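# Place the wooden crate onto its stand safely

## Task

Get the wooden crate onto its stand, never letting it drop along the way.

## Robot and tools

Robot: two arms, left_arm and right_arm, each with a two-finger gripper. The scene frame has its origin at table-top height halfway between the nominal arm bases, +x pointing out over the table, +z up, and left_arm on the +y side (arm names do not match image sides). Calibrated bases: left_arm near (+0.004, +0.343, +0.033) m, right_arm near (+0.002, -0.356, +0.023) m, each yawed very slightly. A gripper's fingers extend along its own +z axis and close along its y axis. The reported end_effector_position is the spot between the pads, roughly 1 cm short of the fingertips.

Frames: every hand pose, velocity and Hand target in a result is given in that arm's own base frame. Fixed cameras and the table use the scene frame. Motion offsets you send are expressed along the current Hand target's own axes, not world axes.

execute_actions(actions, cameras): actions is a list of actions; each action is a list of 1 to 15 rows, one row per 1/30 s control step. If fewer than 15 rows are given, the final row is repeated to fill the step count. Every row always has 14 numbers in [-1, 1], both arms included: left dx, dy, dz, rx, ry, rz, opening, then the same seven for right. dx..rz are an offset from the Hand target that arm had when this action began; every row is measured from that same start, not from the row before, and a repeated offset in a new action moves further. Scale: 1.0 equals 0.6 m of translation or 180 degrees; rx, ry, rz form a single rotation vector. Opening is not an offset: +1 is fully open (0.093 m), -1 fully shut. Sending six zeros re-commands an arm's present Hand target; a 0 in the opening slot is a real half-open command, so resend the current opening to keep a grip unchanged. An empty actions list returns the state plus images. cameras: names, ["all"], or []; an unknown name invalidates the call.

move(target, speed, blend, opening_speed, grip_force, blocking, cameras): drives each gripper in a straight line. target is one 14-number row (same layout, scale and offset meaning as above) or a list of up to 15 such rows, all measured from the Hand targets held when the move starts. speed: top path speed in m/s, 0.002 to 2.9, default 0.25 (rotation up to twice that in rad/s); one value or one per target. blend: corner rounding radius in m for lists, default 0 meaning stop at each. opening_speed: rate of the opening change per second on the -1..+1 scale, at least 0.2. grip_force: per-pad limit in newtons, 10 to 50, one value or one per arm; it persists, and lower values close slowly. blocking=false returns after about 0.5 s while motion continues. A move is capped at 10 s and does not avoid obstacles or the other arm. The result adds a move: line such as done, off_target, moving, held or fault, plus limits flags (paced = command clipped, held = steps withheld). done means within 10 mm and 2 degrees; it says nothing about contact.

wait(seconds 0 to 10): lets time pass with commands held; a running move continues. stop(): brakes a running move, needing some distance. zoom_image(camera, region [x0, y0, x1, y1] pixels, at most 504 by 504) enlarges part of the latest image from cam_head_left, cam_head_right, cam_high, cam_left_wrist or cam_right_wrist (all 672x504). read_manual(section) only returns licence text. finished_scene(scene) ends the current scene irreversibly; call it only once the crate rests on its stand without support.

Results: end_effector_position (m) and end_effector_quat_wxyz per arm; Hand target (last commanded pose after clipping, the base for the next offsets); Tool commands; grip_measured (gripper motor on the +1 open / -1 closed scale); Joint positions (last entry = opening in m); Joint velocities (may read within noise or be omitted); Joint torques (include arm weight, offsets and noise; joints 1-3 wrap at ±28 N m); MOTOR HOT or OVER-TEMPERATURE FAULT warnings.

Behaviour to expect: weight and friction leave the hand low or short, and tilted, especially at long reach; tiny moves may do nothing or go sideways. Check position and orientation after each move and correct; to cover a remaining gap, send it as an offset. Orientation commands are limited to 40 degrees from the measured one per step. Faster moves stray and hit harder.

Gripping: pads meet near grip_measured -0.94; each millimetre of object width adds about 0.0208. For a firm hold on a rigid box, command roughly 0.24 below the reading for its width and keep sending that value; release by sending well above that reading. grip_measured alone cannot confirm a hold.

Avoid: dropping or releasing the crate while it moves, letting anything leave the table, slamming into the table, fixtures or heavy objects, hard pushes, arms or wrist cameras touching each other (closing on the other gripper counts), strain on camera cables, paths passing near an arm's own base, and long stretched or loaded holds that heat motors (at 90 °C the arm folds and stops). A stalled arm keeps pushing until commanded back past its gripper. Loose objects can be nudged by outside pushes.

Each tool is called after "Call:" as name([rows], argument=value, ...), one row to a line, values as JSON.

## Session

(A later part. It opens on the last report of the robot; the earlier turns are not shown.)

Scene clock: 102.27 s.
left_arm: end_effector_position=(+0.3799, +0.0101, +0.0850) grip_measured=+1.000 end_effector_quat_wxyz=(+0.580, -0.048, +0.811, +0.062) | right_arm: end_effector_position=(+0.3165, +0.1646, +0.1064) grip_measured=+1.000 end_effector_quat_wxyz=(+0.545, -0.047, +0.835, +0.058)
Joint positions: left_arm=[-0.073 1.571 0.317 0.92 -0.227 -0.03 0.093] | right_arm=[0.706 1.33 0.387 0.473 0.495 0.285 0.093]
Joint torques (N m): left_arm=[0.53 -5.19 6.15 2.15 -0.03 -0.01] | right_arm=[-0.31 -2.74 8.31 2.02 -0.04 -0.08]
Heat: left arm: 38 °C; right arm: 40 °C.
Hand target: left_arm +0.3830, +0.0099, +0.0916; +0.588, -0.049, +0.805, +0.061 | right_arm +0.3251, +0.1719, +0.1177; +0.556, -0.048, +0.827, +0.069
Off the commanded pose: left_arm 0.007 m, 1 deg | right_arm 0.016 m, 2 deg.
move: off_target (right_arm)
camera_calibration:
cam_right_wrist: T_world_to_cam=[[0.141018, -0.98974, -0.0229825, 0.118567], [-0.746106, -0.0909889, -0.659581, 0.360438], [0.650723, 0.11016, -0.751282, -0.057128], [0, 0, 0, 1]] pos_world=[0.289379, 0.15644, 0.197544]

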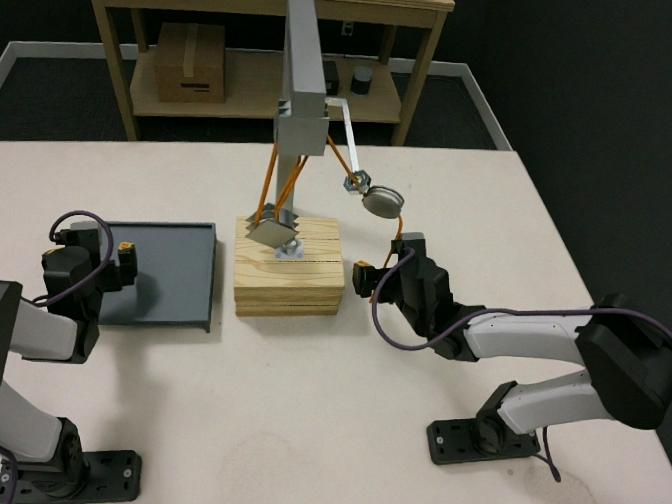

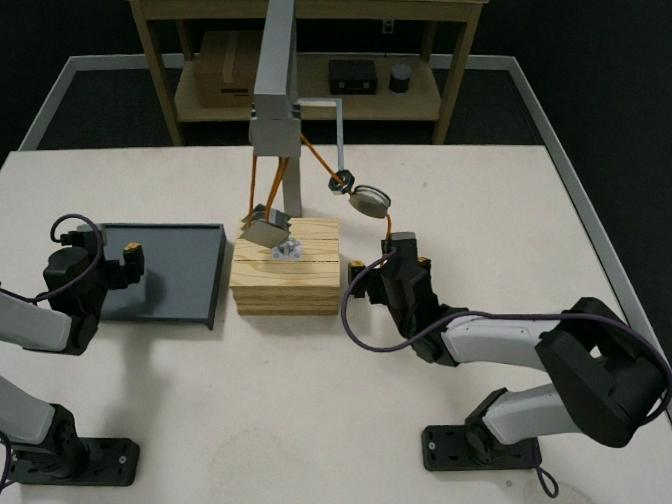

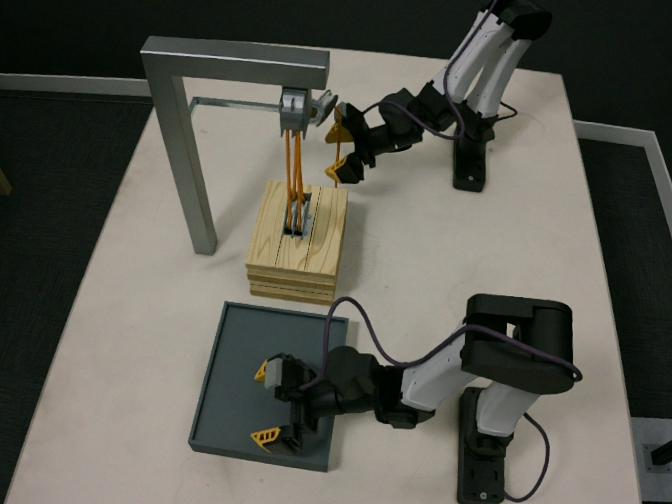

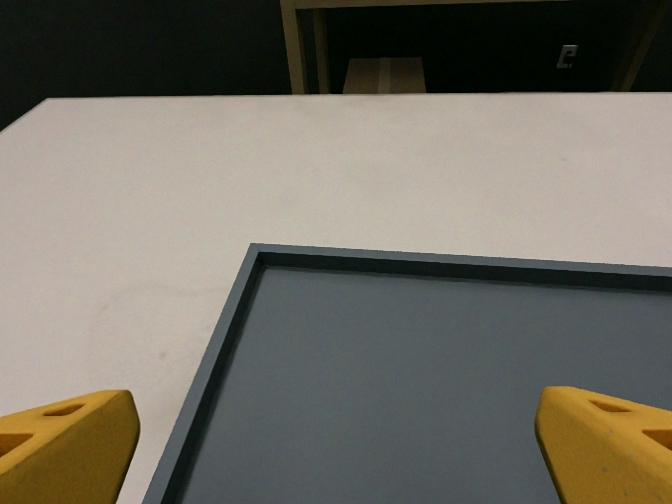

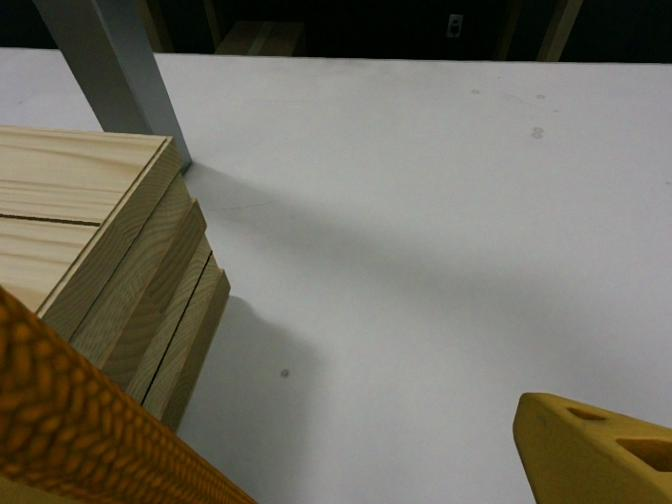

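Call:
move([
  [0,0,0,0,0,0,1,0,0.017,-0.02,0,0,0,1],
  [0,0,0,0,0,0,1,0,0.017,-0.02,0,0,0,-1],
], cameras=["all"], speed=0.1)

Scene clock: 106.10 s.
left_arm: end_effector_position=(+0.3799, +0.0101, +0.0850) grip_measured=+1.000 end_effector_quat_wxyz=(+0.580, -0.048, +0.811, +0.062) | right_arm: end_effector_position=(+0.3066, +0.1736, +0.1026) grip_measured=-0.954 end_effector_quat_wxyz=(+0.538, -0.064, +0.839, +0.055)
Joint positions: left_arm=[-0.073 1.571 0.317 0.92 -0.227 -0.03 0.093] | right_arm=[0.755 1.323 0.387 0.437 0.52 0.289 0]
Joint torques (N m): left_arm=[0.62 -5.07 5.89 2.12 -0.01 0.1] | right_arm=[0.94 -5.15 8.57 1.78 0.3 0.2]
Heat: left arm: 38 °C; right arm: 41 °C.
Hand target: left_arm +0.3830, +0.0099, +0.0916; +0.588, -0.049, +0.805, +0.061 | right_arm +0.3125, +0.1799, +0.1228; +0.556, -0.048, +0.827, +0.069
Off the commanded pose: left_arm 0.007 m, 1 deg | right_arm 0.022 m, 3 deg.
move: off_target (right_arm); target 2's new opening was sent with right_arm's hand 0.022 m and 3 deg from that target
camera_calibration:
cam_right_wrist: T_world_to_cam=[[0.166208, -0.98609, -0.000952826, 0.118184], [-0.752775, -0.126258, -0.646056, 0.358152], [0.636949, 0.108097, -0.763289, -0.0486768], [0, 0, 0, 1]] pos_world=[0.28097, 0.167022, 0.194345]

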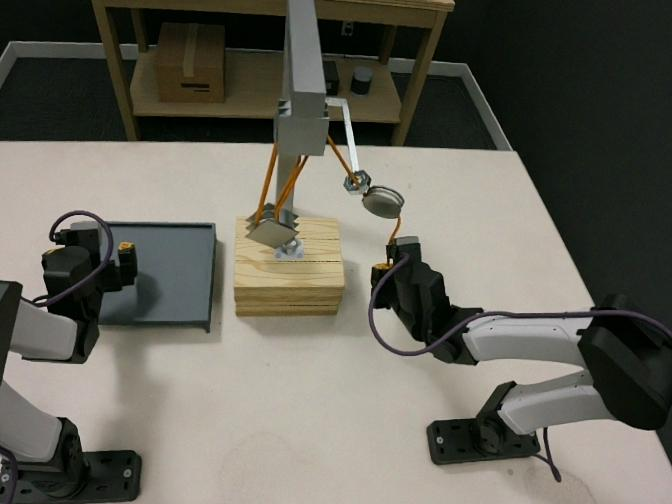

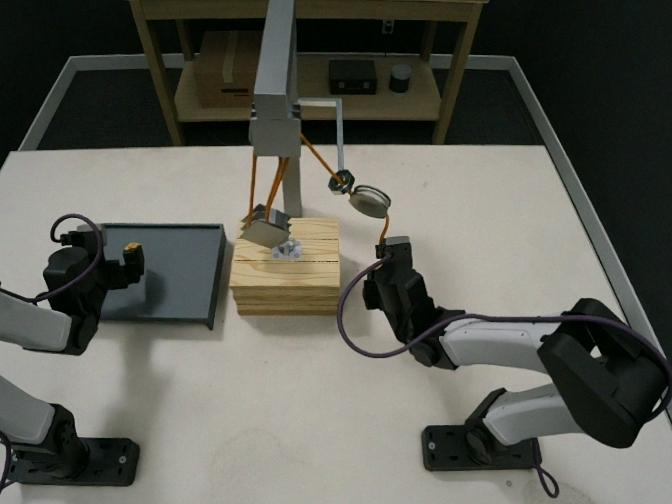

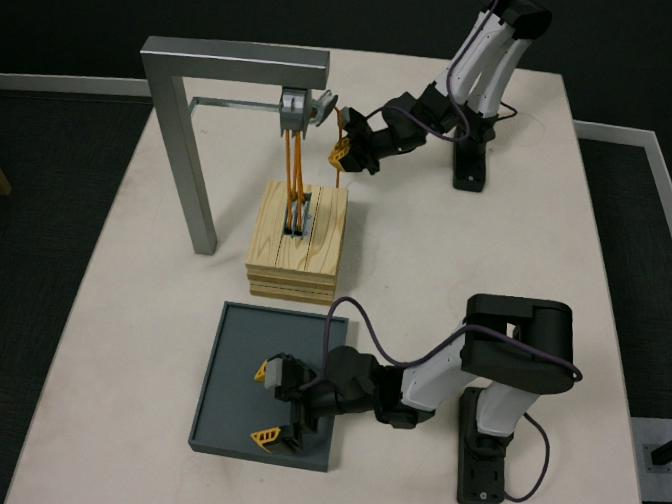

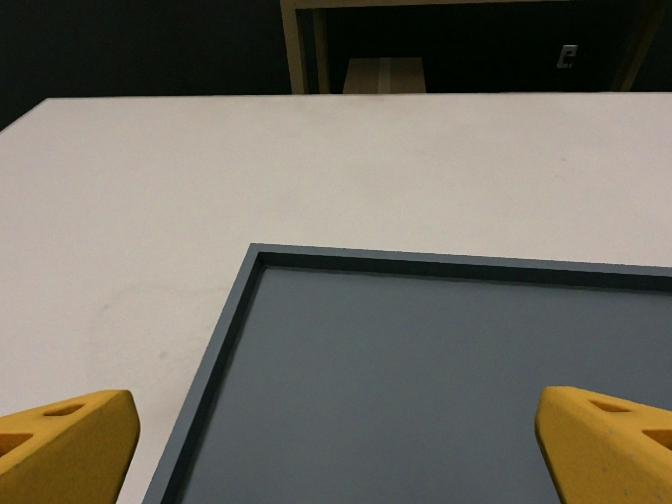

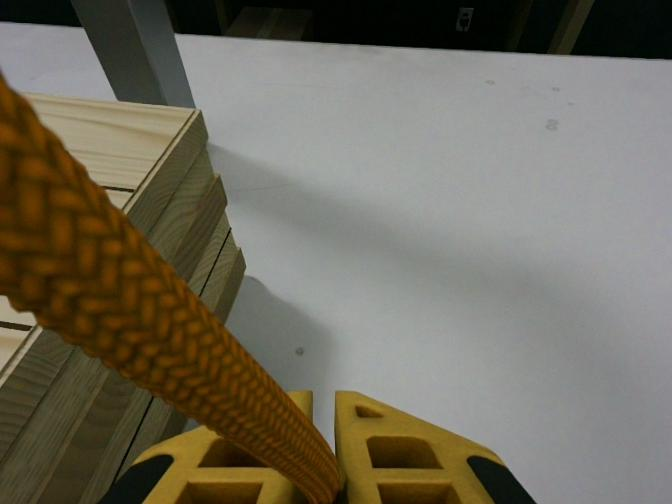

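Call:
move(target=[0,0,0,0,0,0,1,-0.0115,-0.367,-0.031,0,0,-0.4167,-1], cameras=["all"], speed=0.1)

Scene clock: 116.57 s.
left_arm: end_effector_position=(+0.3799, +0.0101, +0.0850) grip_measured=+1.000 end_effector_quat_wxyz=(+0.580, -0.048, +0.811, +0.062) | right_arm: end_effector_position=(+0.3273, -0.0357, +0.1157) grip_measured=-0.961 end_effector_quat_wxyz=(+0.482, -0.541, +0.631, -0.278)
Joint positions: left_arm=[-0.073 1.571 0.317 0.92 -0.227 -0.03 0.093] | right_arm=[-0.354 1.143 0.305 0.391 -0.495 -1.456 0]
Joint torques (N m): left_arm=[0.44 -5.05 6 2.14 0.03 0.07] | right_arm=[-0.66 -1.57 8.51 1.67 -0.3 -0.02]
Heat: left arm: 38 °C; right arm: 41 °C.
Hand target: left_arm +0.3830, +0.0099, +0.0916; +0.588, -0.049, +0.805, +0.061 | right_arm +0.3326, -0.0402, +0.1227; +0.483, -0.542, +0.627, -0.284
Off the commanded pose: left_arm 0.007 m, 1 deg | right_arm 0.010 m, 1 deg.
move: done
camera_calibration:
cam_right_wrist: T_world_to_cam=[[0.404626, -0.243414, 0.881491, -0.245182], [-0.33675, -0.93585, -0.103848, 0.12794], [0.850222, -0.254823, -0.460639, -0.146995], [0, 0, 0, 1]] pos_world=[0.267269, 0.0225938, 0.1617]

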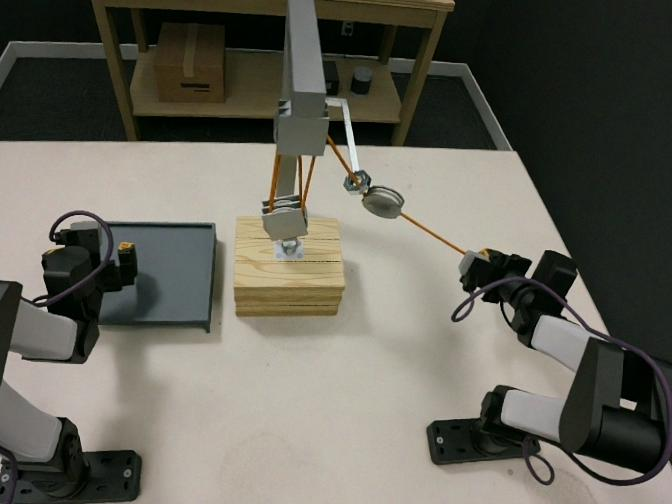

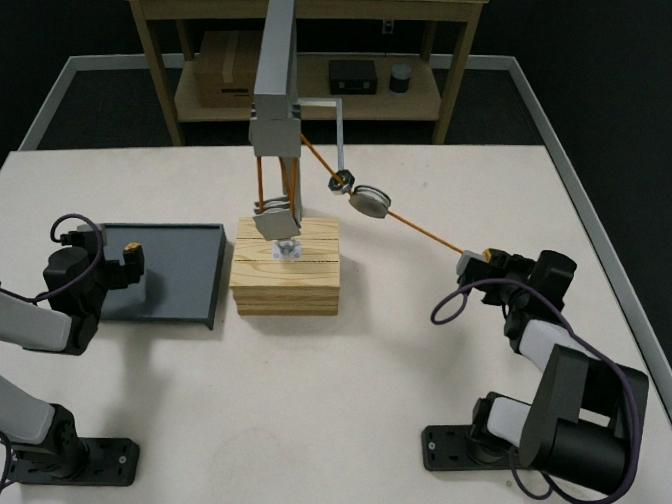

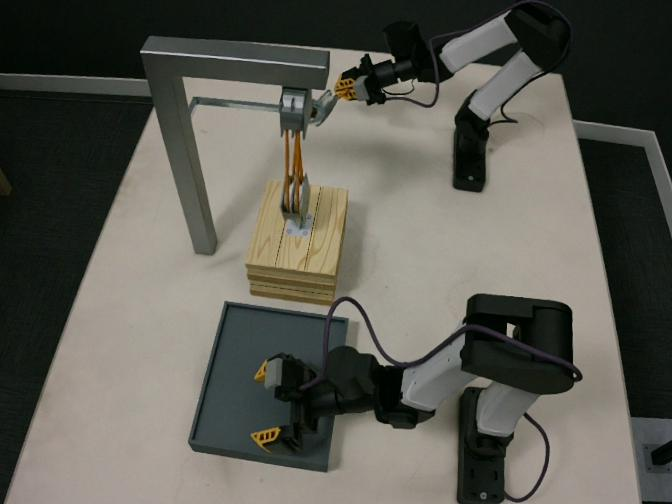

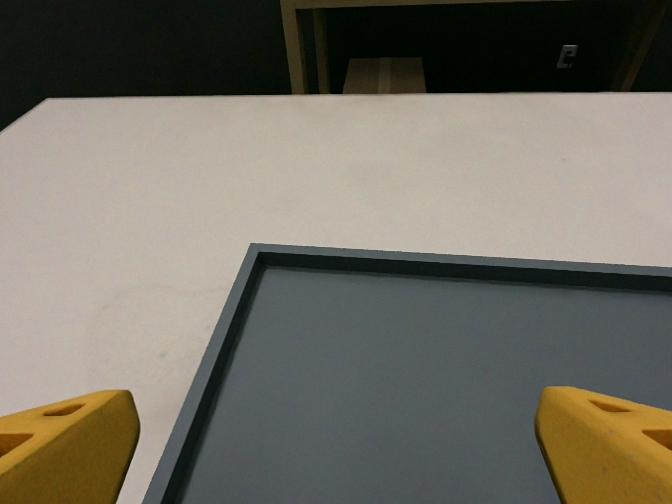

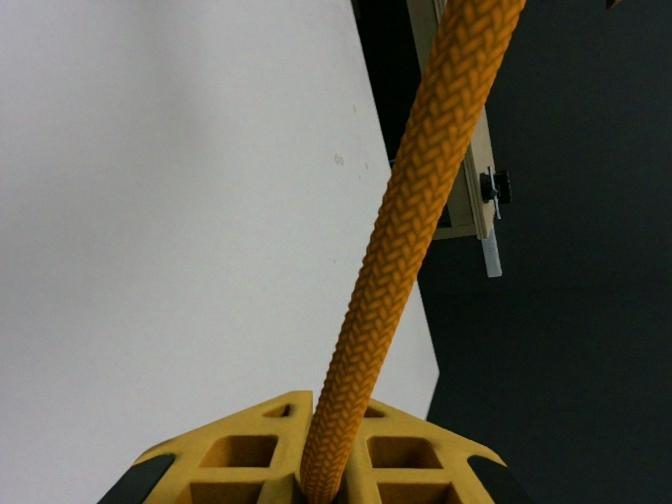

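Call:
move(target=[0,0,0,0,0,0,1,0.159,-0.042,-0.028,0,0,0,-1], cameras=["cam_head_right","cam_high","cam_right_wrist"], speed=0.06)

Scene clock: 121.77 s.
left_arm: end_effector_position=(+0.3799, +0.0101, +0.0850) grip_measured=+1.000 end_effector_quat_wxyz=(+0.580, -0.048, +0.811, +0.062) | right_arm: end_effector_position=(+0.3096, -0.0630, +0.1500) grip_measured=-0.961 end_effector_quat_wxyz=(+0.591, -0.582, +0.526, -0.189)
Joint positions: left_arm=[-0.073 1.571 0.317 0.92 -0.227 -0.03 0.093] | right_arm=[-0.713 1.301 0.494 0.175 -1.169 -1.738 0]
Joint torques (N m): left_arm=[0.61 -5.23 5.87 2.12 -0.04 0.01] | right_arm=[-7.6 -1.2 8.17 1.32 2.3 -0.05]
Heat: left arm: 39 °C; right arm: 41 °C.
Hand target: left_arm +0.3830, +0.0099, +0.0916; +0.588, -0.049, +0.805, +0.061 | right_arm +0.3325, -0.1404, +0.1227; +0.483, -0.542, +0.627, -0.284
Off the commanded pose: left_arm 0.007 m, 1 deg | right_arm 0.085 m, 21 deg.
move: off_target (right_arm)
camera_calibration:
cam_right_wrist: T_world_to_cam=[[0.374149, -0.23888, 0.896074, -0.267468], [-0.0129255, -0.967504, -0.252526, 0.020077], [0.927278, 0.0829001, -0.365079, -0.140024], [0, 0, 0, 1]] pos_world=[0.230174, -0.0328603, 0.193622]
Images, in order (width x height): cam_head_right 672x504, cam_high 672x504, cam_right_wrist 672x504.

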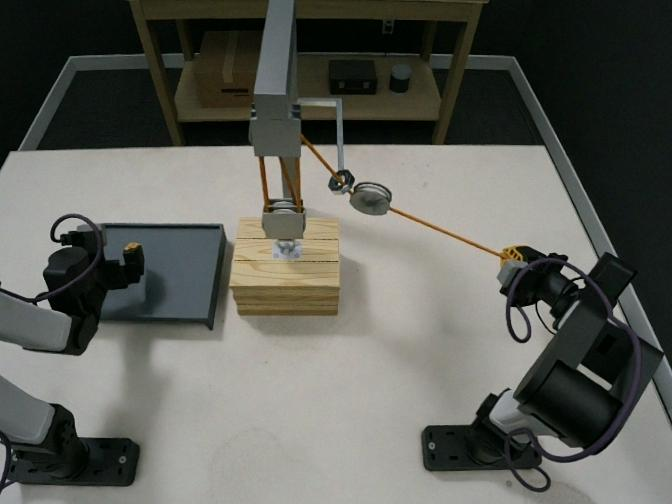

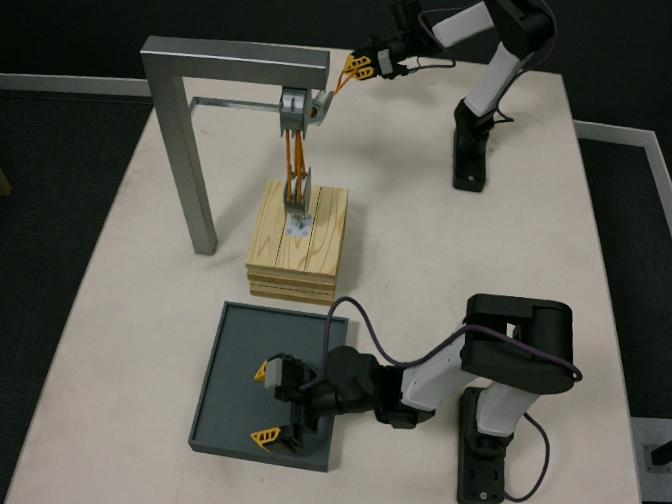

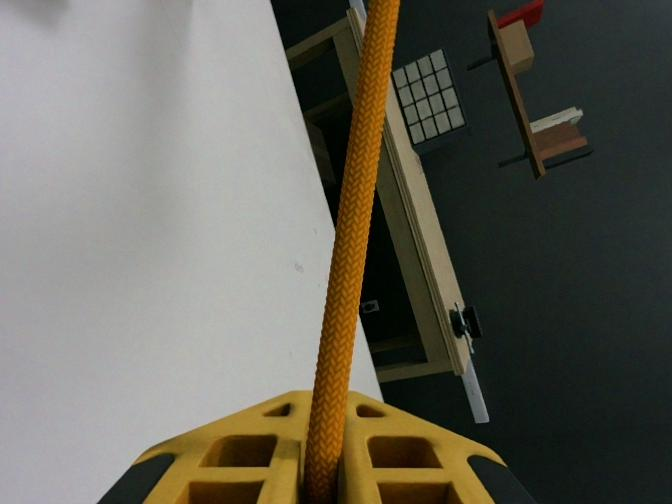

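Call:
move(target=[0,0,0,0,0,0,1,0.2,-0.021,-0.021,0,0,0,-1], cameras=["cam_head_right","cam_high","cam_right_wrist"], speed=0.06)

Scene clock: 127.53 s.
left_arm: end_effector_position=(+0.3799, +0.0101, +0.0850) grip_measured=+1.000 end_effector_quat_wxyz=(+0.580, -0.048, +0.811, +0.062) | right_arm: end_effector_position=(+0.2966, -0.1348, +0.1638) grip_measured=-0.962 end_effector_quat_wxyz=(+0.677, -0.499, +0.527, -0.122)
Joint positions: left_arm=[-0.073 1.571 0.317 0.92 -0.227 -0.03 0.093] | right_arm=[-0.969 1.622 0.809 -0.346 -1.512 -2.094 0]
Joint torques (N m): left_arm=[0.55 -4.96 6.06 2.12 -0.01 0] | right_arm=[-12.93 -1.07 12.04 2.4 3.16 0.07]
Heat: left arm: 39 °C; right arm: 42 °C.
Hand target: left_arm +0.3830, +0.0099, +0.0916; +0.588, -0.049, +0.805, +0.061 | right_arm +0.3325, -0.2600, +0.1026; +0.483, -0.542, +0.627, -0.283
Off the commanded pose: left_arm 0.007 m, 1 deg | right_arm 0.144 m, 32 deg.
joint sent to its limit (right arm) — joint 6 (wrist roll), lower limit. The joint targets are off in position and orientation.
move: off_target (right_arm)
camera_calibration:
cam_right_wrist: T_world_to_cam=[[0.344111, -0.463993, 0.816271, -0.300417], [0.0229175, -0.864954, -0.501327, -0.00221411], [0.938649, 0.191219, -0.287007, -0.11855], [0, 0, 0, 1]] pos_world=[0.214704, -0.118638, 0.210087]
Images, in order (width x height): cam_head_right 672x504, cam_high 672x504, cam_right_wrist 672x504.

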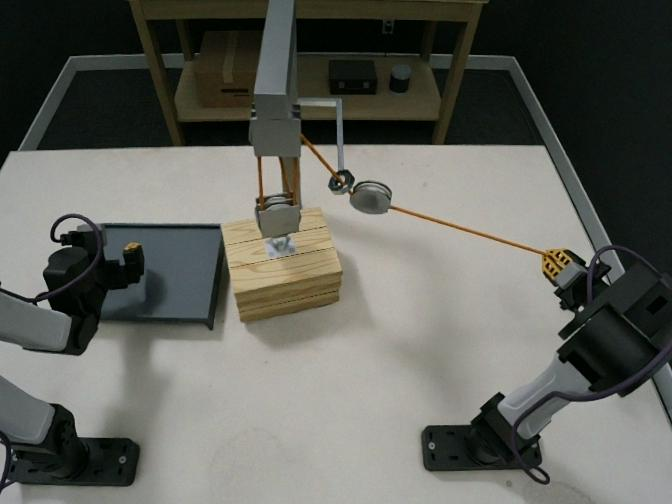

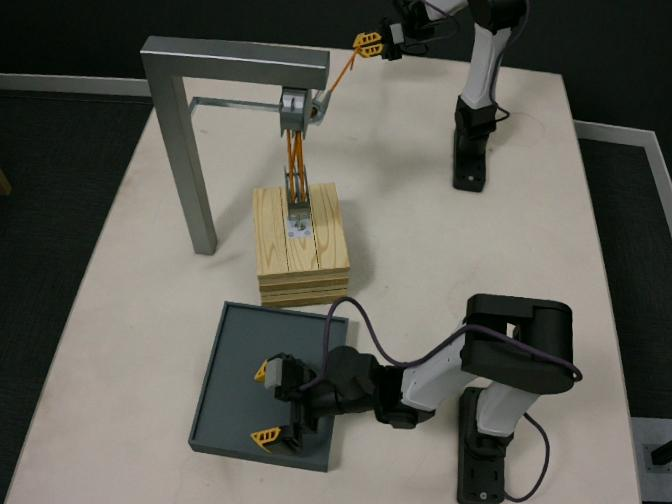

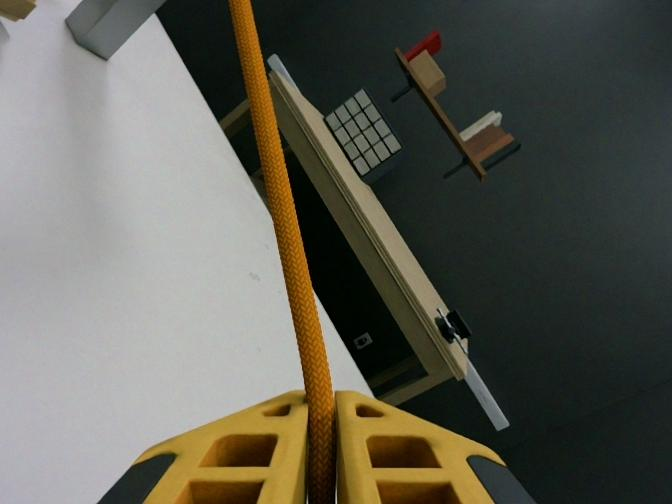

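Call:
move(target=[0,0,0,0,0,0,1,0.0135,-0.025,-0.085,0.066,0.196,0.083,-1], cameras=["cam_head_left","cam_head_right","cam_high","cam_right_wrist"], speed=0.08)

Scene clock: 148.00 s.
left_arm: end_effector_position=(+0.3799, +0.0101, +0.0850) grip_measured=+1.000 end_effector_quat_wxyz=(+0.580, -0.048, +0.811, +0.062) | right_arm: end_effector_position=(+0.2749, -0.1473, +0.1789) grip_measured=-0.962 end_effector_quat_wxyz=(+0.621, -0.384, +0.683, -0.013)
Joint positions: left_arm=[-0.073 1.571 0.317 0.92 -0.227 -0.03 0.093] | right_arm=[-1.045 1.543 0.951 -0.837 -1.338 -1.958 0]
Joint torques (N m): left_arm=[0.42 -5.16 6.15 2.07 0.03 0.02] | right_arm=[-13.39 -0.61 13.04 3.34 2.31 0.35]
Heat: left arm: 40 °C; right arm: 47 °C.
Hand target: left_arm +0.3830, +0.0099, +0.0916; +0.588, -0.049, +0.805, +0.061 | right_arm +0.2926, -0.2800, +0.1325; +0.457, -0.334, +0.766, -0.303
Off the commanded pose: left_arm 0.007 m, 1 deg | right_arm 0.142 m, 59 deg; orientation clipped.
move: off_target (right_arm); limits=paced
camera_calibration:
cam_right_wrist: T_world_to_cam=[[0.499696, -0.697296, 0.513889, -0.334152], [-0.297898, -0.695421, -0.653946, 0.13552], [0.813364, 0.173688, -0.555223, -0.0115598], [0, 0, 0, 1]] pos_world=[0.216748, -0.136751, 0.253922]
Images, in order (width x height): cam_head_left 672x504, cam_head_right 672x504, cam_high 672x504, cam_right_wrist 672x504.

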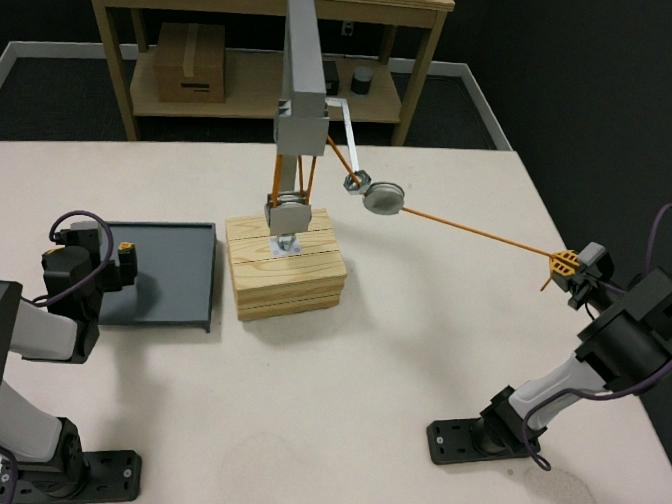

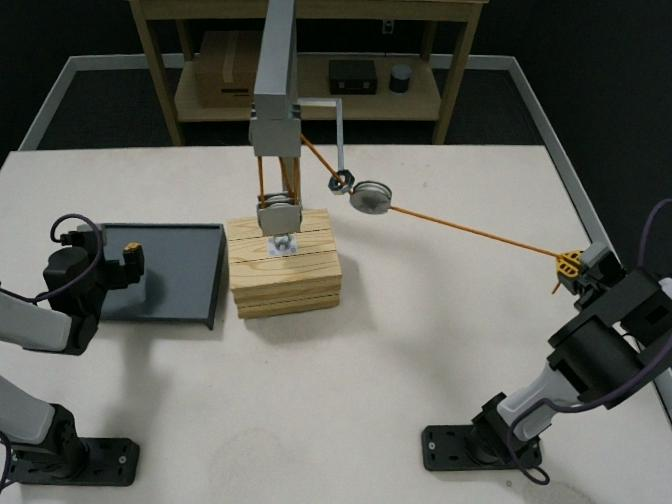

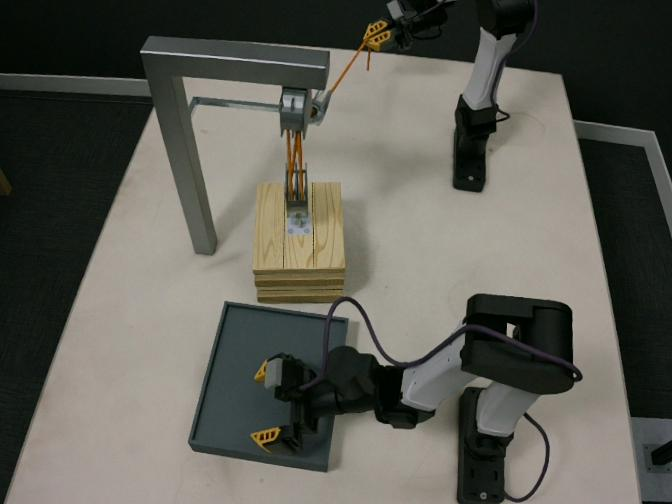

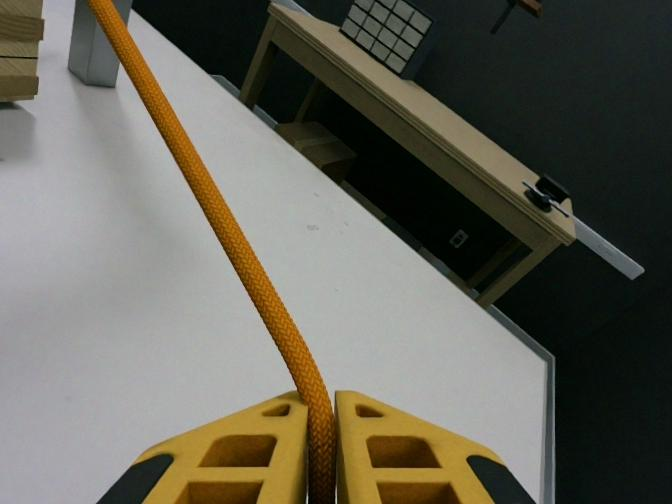

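Call:
move(target=[0,0,0,0,0,0,1,0.10,-0.097,-0.022,-0.107,-0.179,0.0755,-1], cameras=["cam_head_left","cam_head_right","cam_high","cam_right_wrist"], speed=0.1)

Scene clock: 159.77 s.
left_arm: end_effector_position=(+0.3799, +0.0101, +0.0850) grip_measured=+1.000 end_effector_quat_wxyz=(+0.580, -0.048, +0.811, +0.062) | right_arm: end_effector_position=(+0.2640, -0.2289, +0.1761) grip_measured=-0.962 end_effector_quat_wxyz=(+0.537, -0.256, +0.788, +0.159)
Joint positions: left_arm=[-0.073 1.571 0.317 0.92 -0.227 -0.03 0.093] | right_arm=[-1.168 2.001 1.569 -1.597 -1.142 -2.094 0]
Joint torques (N m): left_arm=[0.47 -5.2 6.04 2.11 -0.03 0.01] | right_arm=[-12.25 -3.79 12.67 3.24 -0.88 0.01]
Heat: left arm: 40 °C; right arm: 50 °C.
Hand target: left_arm +0.3830, +0.0099, +0.0916; +0.588, -0.049, +0.805, +0.061 | right_arm +0.2728, -0.3598, +0.1528; +0.621, -0.384, +0.683, -0.014
Off the commanded pose: left_arm 0.007 m, 1 deg | right_arm 0.133 m, 29 deg.
joint read past its limit (right arm) — joint 4 (wrist pitch), lower limit.
joint sent to its limit (right arm) — joint 6 (wrist roll), lower limit. The joint targets are off in position and orientation.
move: off_target (right_arm)
camera_calibration:
cam_right_wrist: T_world_to_cam=[[0.57289, -0.818356, 0.0457242, -0.348764], [-0.582138, -0.445529, -0.680161, 0.210653], [0.576985, 0.36304, -0.731636, 0.146705], [0, 0, 0, 1]] pos_world=[0.237786, -0.244821, 0.266559]
Images, in order (width x height): cam_head_left 672x504, cam_head_right 672x504, cam_high 672x504, cam_right_wrist 672x504.

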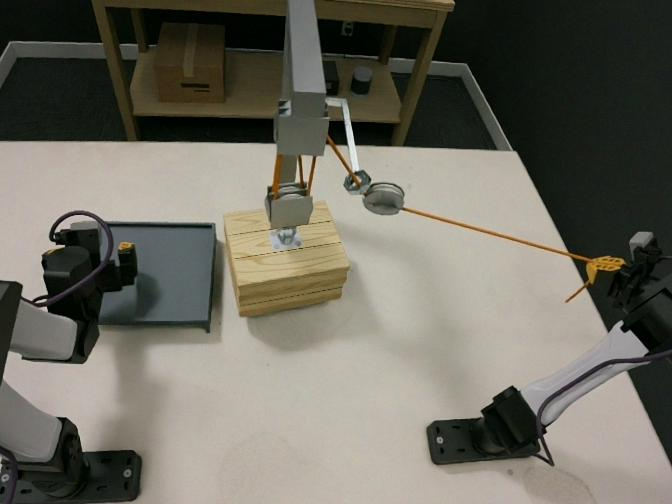

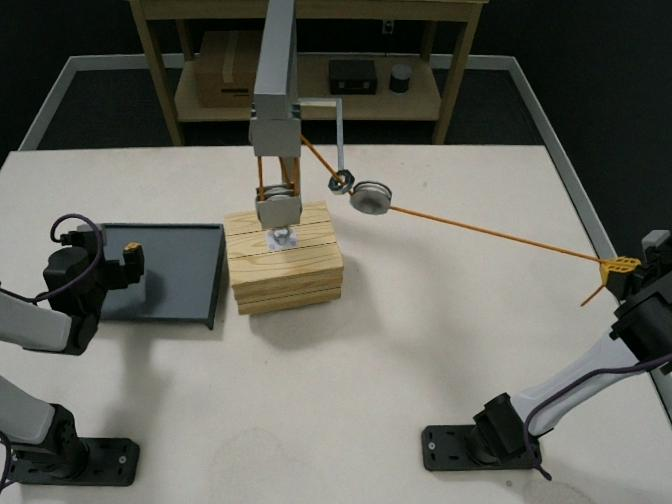

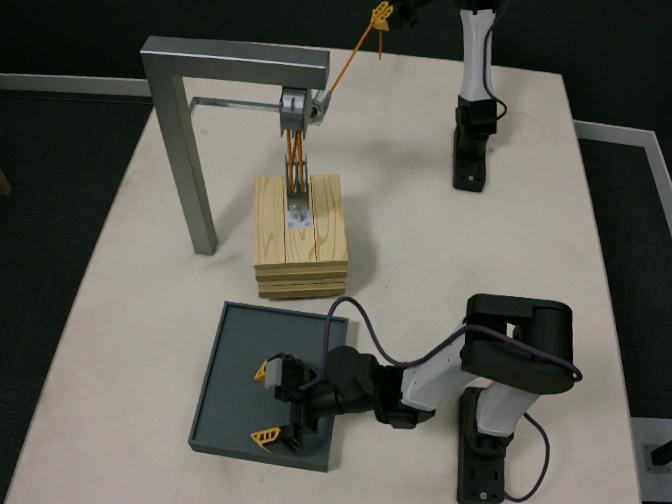

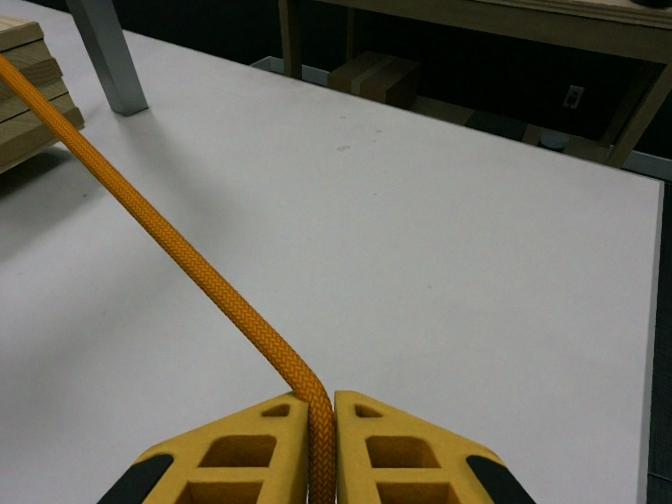

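Call:
move(target=[0,0,0,0,0,0,1,0.08,-0.0975,-0.083,0.02,0.08,0.2,-1], cameras=["cam_head_left","cam_head_right","cam_high","cam_right_wrist"], speed=0.1)

Scene clock: 182.83 s.
left_arm: end_effector_position=(+0.3799, +0.0101, +0.0850) grip_measured=+1.000 end_effector_quat_wxyz=(+0.580, -0.048, +0.811, +0.062) | right_arm: end_effector_position=(+0.3221, -0.3812, +0.1847) grip_measured=-0.962 end_effector_quat_wxyz=(+0.556, -0.173, +0.805, +0.110)
Joint positions: left_arm=[-0.073 1.571 0.317 0.92 -0.227 -0.03 0.093] | right_arm=[-1.19 2.529 2.501 -1.61 -1.205 -1.658 0]
Joint torques (N m): left_arm=[0.47 -4.98 5.89 2.11 0.04 0.03] | right_arm=[-12.22 -6.53 9.95 0.49 0.13 0.55]
Heat: left arm: 41 °C; right arm: 56 °C.
Hand target: left_arm +0.3830, +0.0099, +0.0916; +0.588, -0.049, +0.805, +0.061 | right_arm +0.2629, -0.4499, +0.1529; +0.518, -0.131, +0.838, +0.110
Off the commanded pose: left_arm 0.007 m, 1 deg | right_arm 0.096 m, 8 deg.
joint read past its limit (right arm) — joint 4 (wrist pitch), lower limit.
joint sent to its limit (right arm) — joint 4 (wrist pitch), lower limit. The joint targets are off in position and orientation.
move: off_target (right_arm)
camera_calibration:
cam_right_wrist: T_world_to_cam=[[0.398936, -0.916233, 0.0369762, -0.48674], [-0.650533, -0.311206, -0.69279, 0.257947], [0.646264, 0.252325, -0.720191, 0.108094], [0, 0, 0, 1]] pos_world=[0.292123, -0.392967, 0.274549]
Images, in order (width x height): cam_head_left 672x504, cam_head_right 672x504, cam_high 672x504, cam_right_wrist 672x504.

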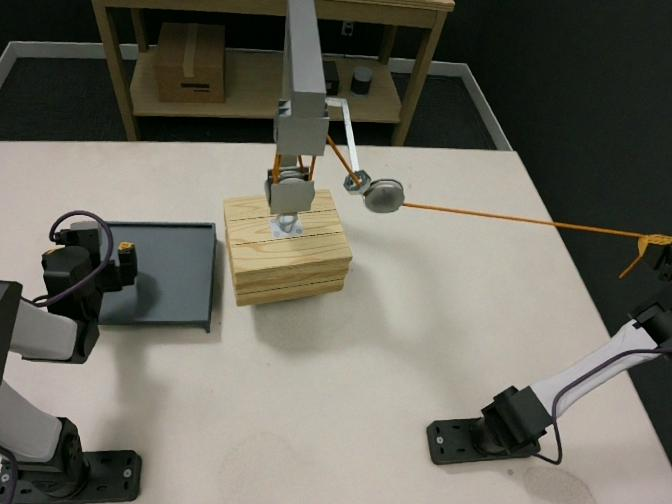

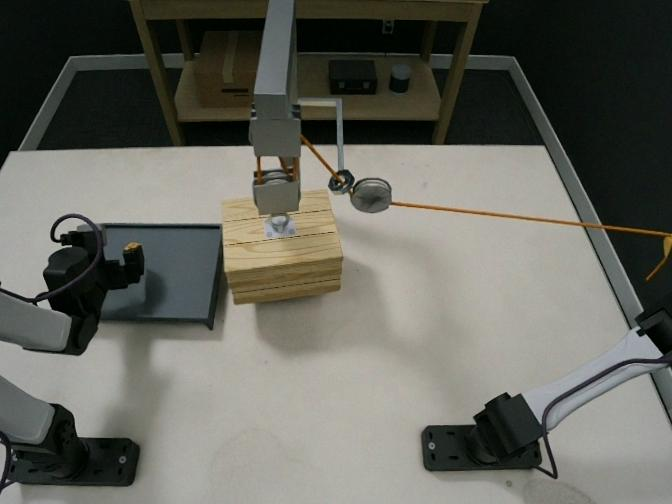

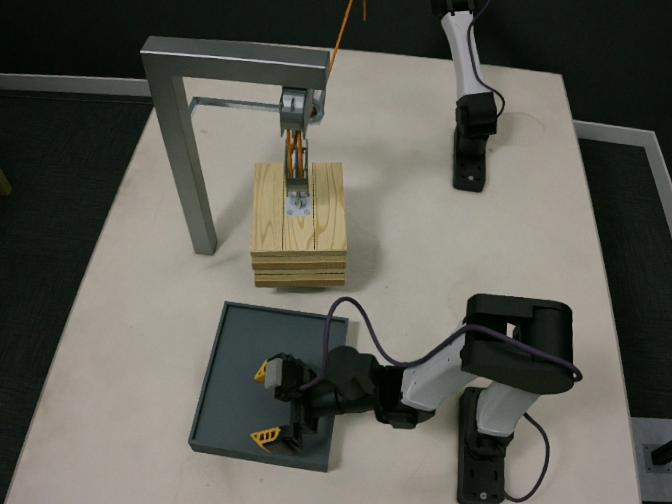

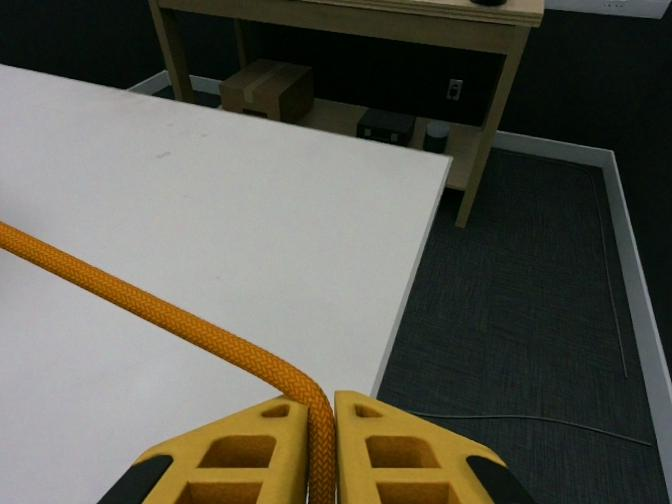

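Call:
move(target=[0.0655,0.146,-0.133,0.048,0.108,0.015,1,0,0,0,0,0,0,-1], cameras=["cam_head_left","cam_high","cam_left_wrist"], speed=0.2)

Scene clock: 201.17 s.
left_arm: end_effector_position=(+0.2755, +0.0804, +0.0711) grip_measured=+1.000 end_effector_quat_wxyz=(+0.433, -0.005, +0.902, +0.002) | right_arm: end_effector_position=(+0.3221, -0.3812, +0.1847) grip_measured=-0.962 end_effector_quat_wxyz=(+0.556, -0.172, +0.805, +0.110)
Joint positions: left_arm=[0.502 1.032 0.324 -0.03 0.377 0.322 0.093] | right_arm=[-1.19 2.529 2.501 -1.61 -1.205 -1.657 0]
Joint torques (N m): left_arm=[1.06 -1.35 10.21 1.72 0.43 0.17] | right_arm=[-12.19 -6.52 10.06 0.49 0.11 0.54]
Heat: left arm: 42 °C; right arm: 57 °C.
Hand target: left_arm +0.2827, +0.0836, +0.0819; +0.444, +0.004, +0.896, +0.005 | right_arm +0.2629, -0.4499, +0.1528; +0.518, -0.131, +0.838, +0.110
Off the commanded pose: left_arm 0.013 m, 2 deg | right_arm 0.096 m, 8 deg.
joint read past its limit (right arm) — joint 4 (wrist pitch), lower limit.
joint sent to its limit (right arm) — joint 4 (wrist pitch), lower limit. The joint targets are off in position and orientation.
move: off_target (left_arm, right_arm)
camera_calibration:
cam_left_wrist: T_world_to_cam=[[0.00746653, -0.999969, -0.00262586, 0.0778155], [-0.890853, -0.00545893, -0.454259, 0.318059], [0.45423, 0.00573099, -0.890866, 0.019036], [0, 0, 0, 1]] pos_world=[0.274116, 0.0794402, 0.161644]
Images, in order (width x height): cam_head_left 672x504, cam_high 672x504, cam_left_wrist 672x504.

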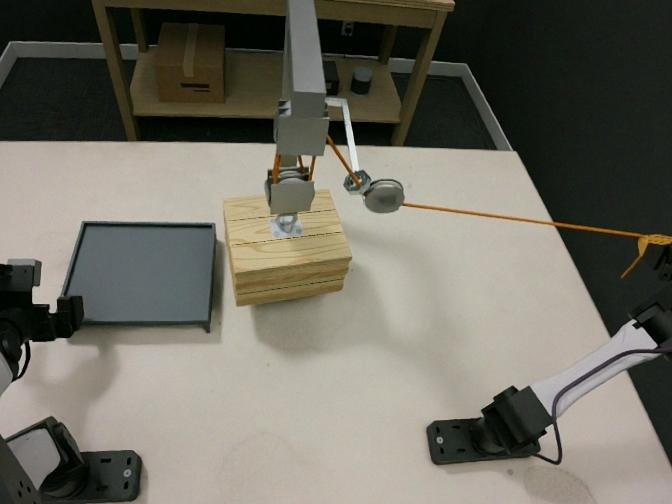

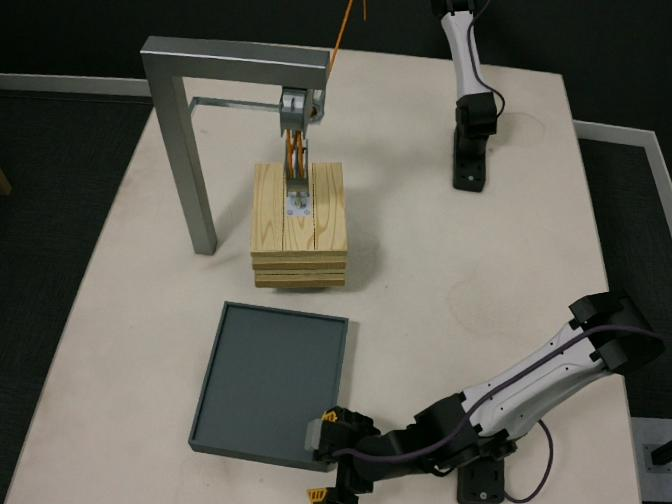

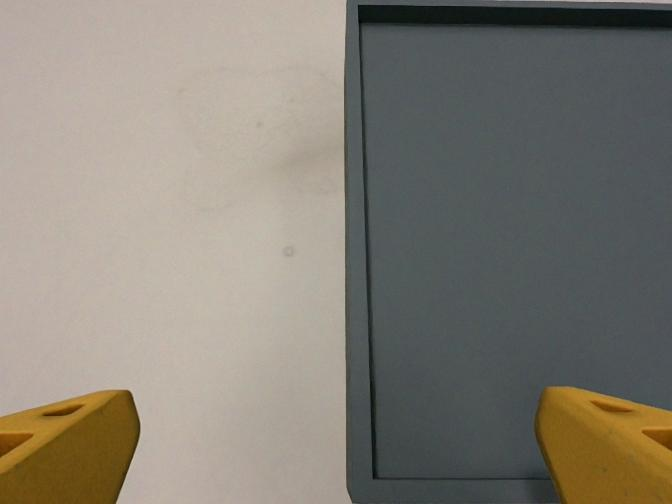

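Call:
move([
  [0.039,-0.013,0.114,0,0,0,1,0,0,0,0,0,0,-1],
  [0.039,-0.013,0.114,0,0,0,-1,0,0,0,0,0,0,-1],
], cameras=["cam_head_left","cam_high","cam_left_wrist"], speed=0.1)

Scene clock: 209.83 s.
left_arm: end_effector_position=(+0.3268, +0.0714, +0.0302) grip_measured=-0.959 end_effector_quat_wxyz=(+0.457, +0.015, +0.889, -0.008) | right_arm: end_effector_position=(+0.3221, -0.3812, +0.1847) grip_measured=-0.962 end_effector_quat_wxyz=(+0.556, -0.172, +0.805, +0.110)
Joint positions: left_arm=[0.381 1.48 0.307 0.51 0.334 0.251 0] | right_arm=[-1.19 2.529 2.501 -1.61 -1.205 -1.657 0]
Joint torques (N m): left_arm=[0.53 -2.66 4.93 1.82 -0.26 0.02] | right_arm=[-12.22 -6.54 10.03 0.49 0.12 0.56]
Heat: left arm: 40 °C; right arm: 57 °C.
Hand target: left_arm +0.3229, +0.0766, +0.0218; +0.444, +0.004, +0.896, +0.006 | right_arm +0.2629, -0.4499, +0.1528; +0.518, -0.131, +0.838, +0.110
Off the commanded pose: left_arm 0.011 m, 3 deg | right_arm 0.096 m, 8 deg.
joint read past its limit (right arm) — joint 4 (wrist pitch), lower limit.
joint sent to its limit (right arm) — joint 4 (wrist pitch), lower limit. The joint targets are off in position and orientation.
move: off_target (left_arm, right_arm); target 2's new opening was sent with left_arm's hand 0.009 m and 3 deg from that target
camera_calibration:
cam_left_wrist: T_world_to_cam=[[-0.0372061, -0.999301, -0.00372999, 0.082848], [-0.863677, 0.0340337, -0.502896, 0.334955], [0.502671, -0.0154893, -0.864339, -0.0558459], [0, 0, 0, 1]] pos_world=[0.320448, 0.0705253, 0.120487]
Images, in order (width x height): cam_head_left 672x504, cam_high 672x504, cam_left_wrist 672x504.

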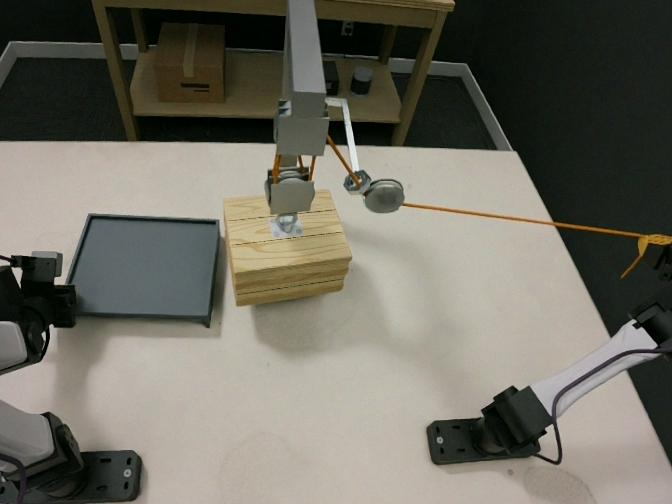

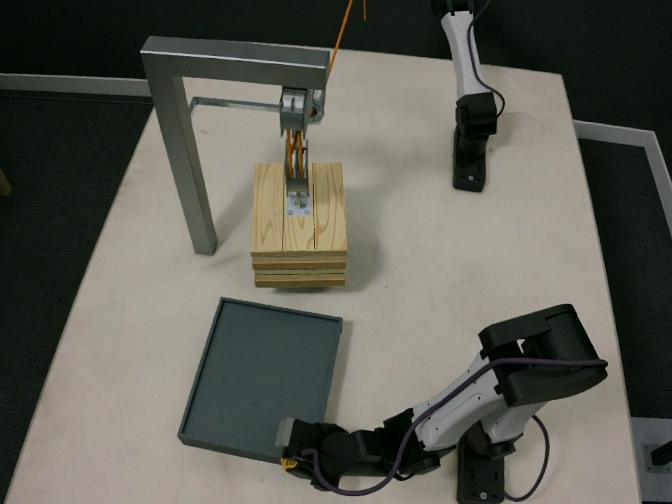

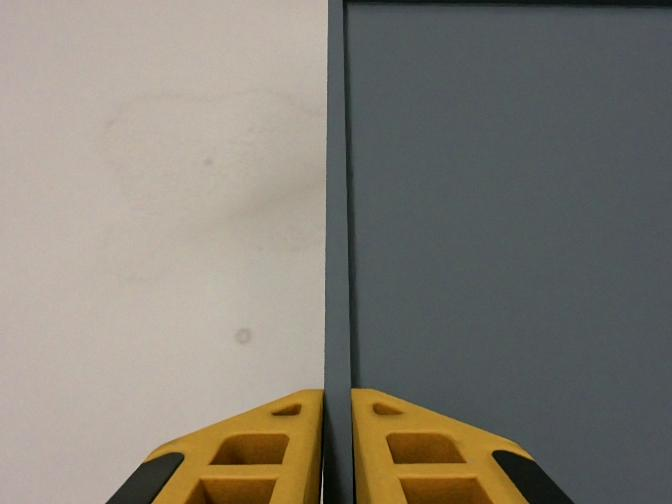

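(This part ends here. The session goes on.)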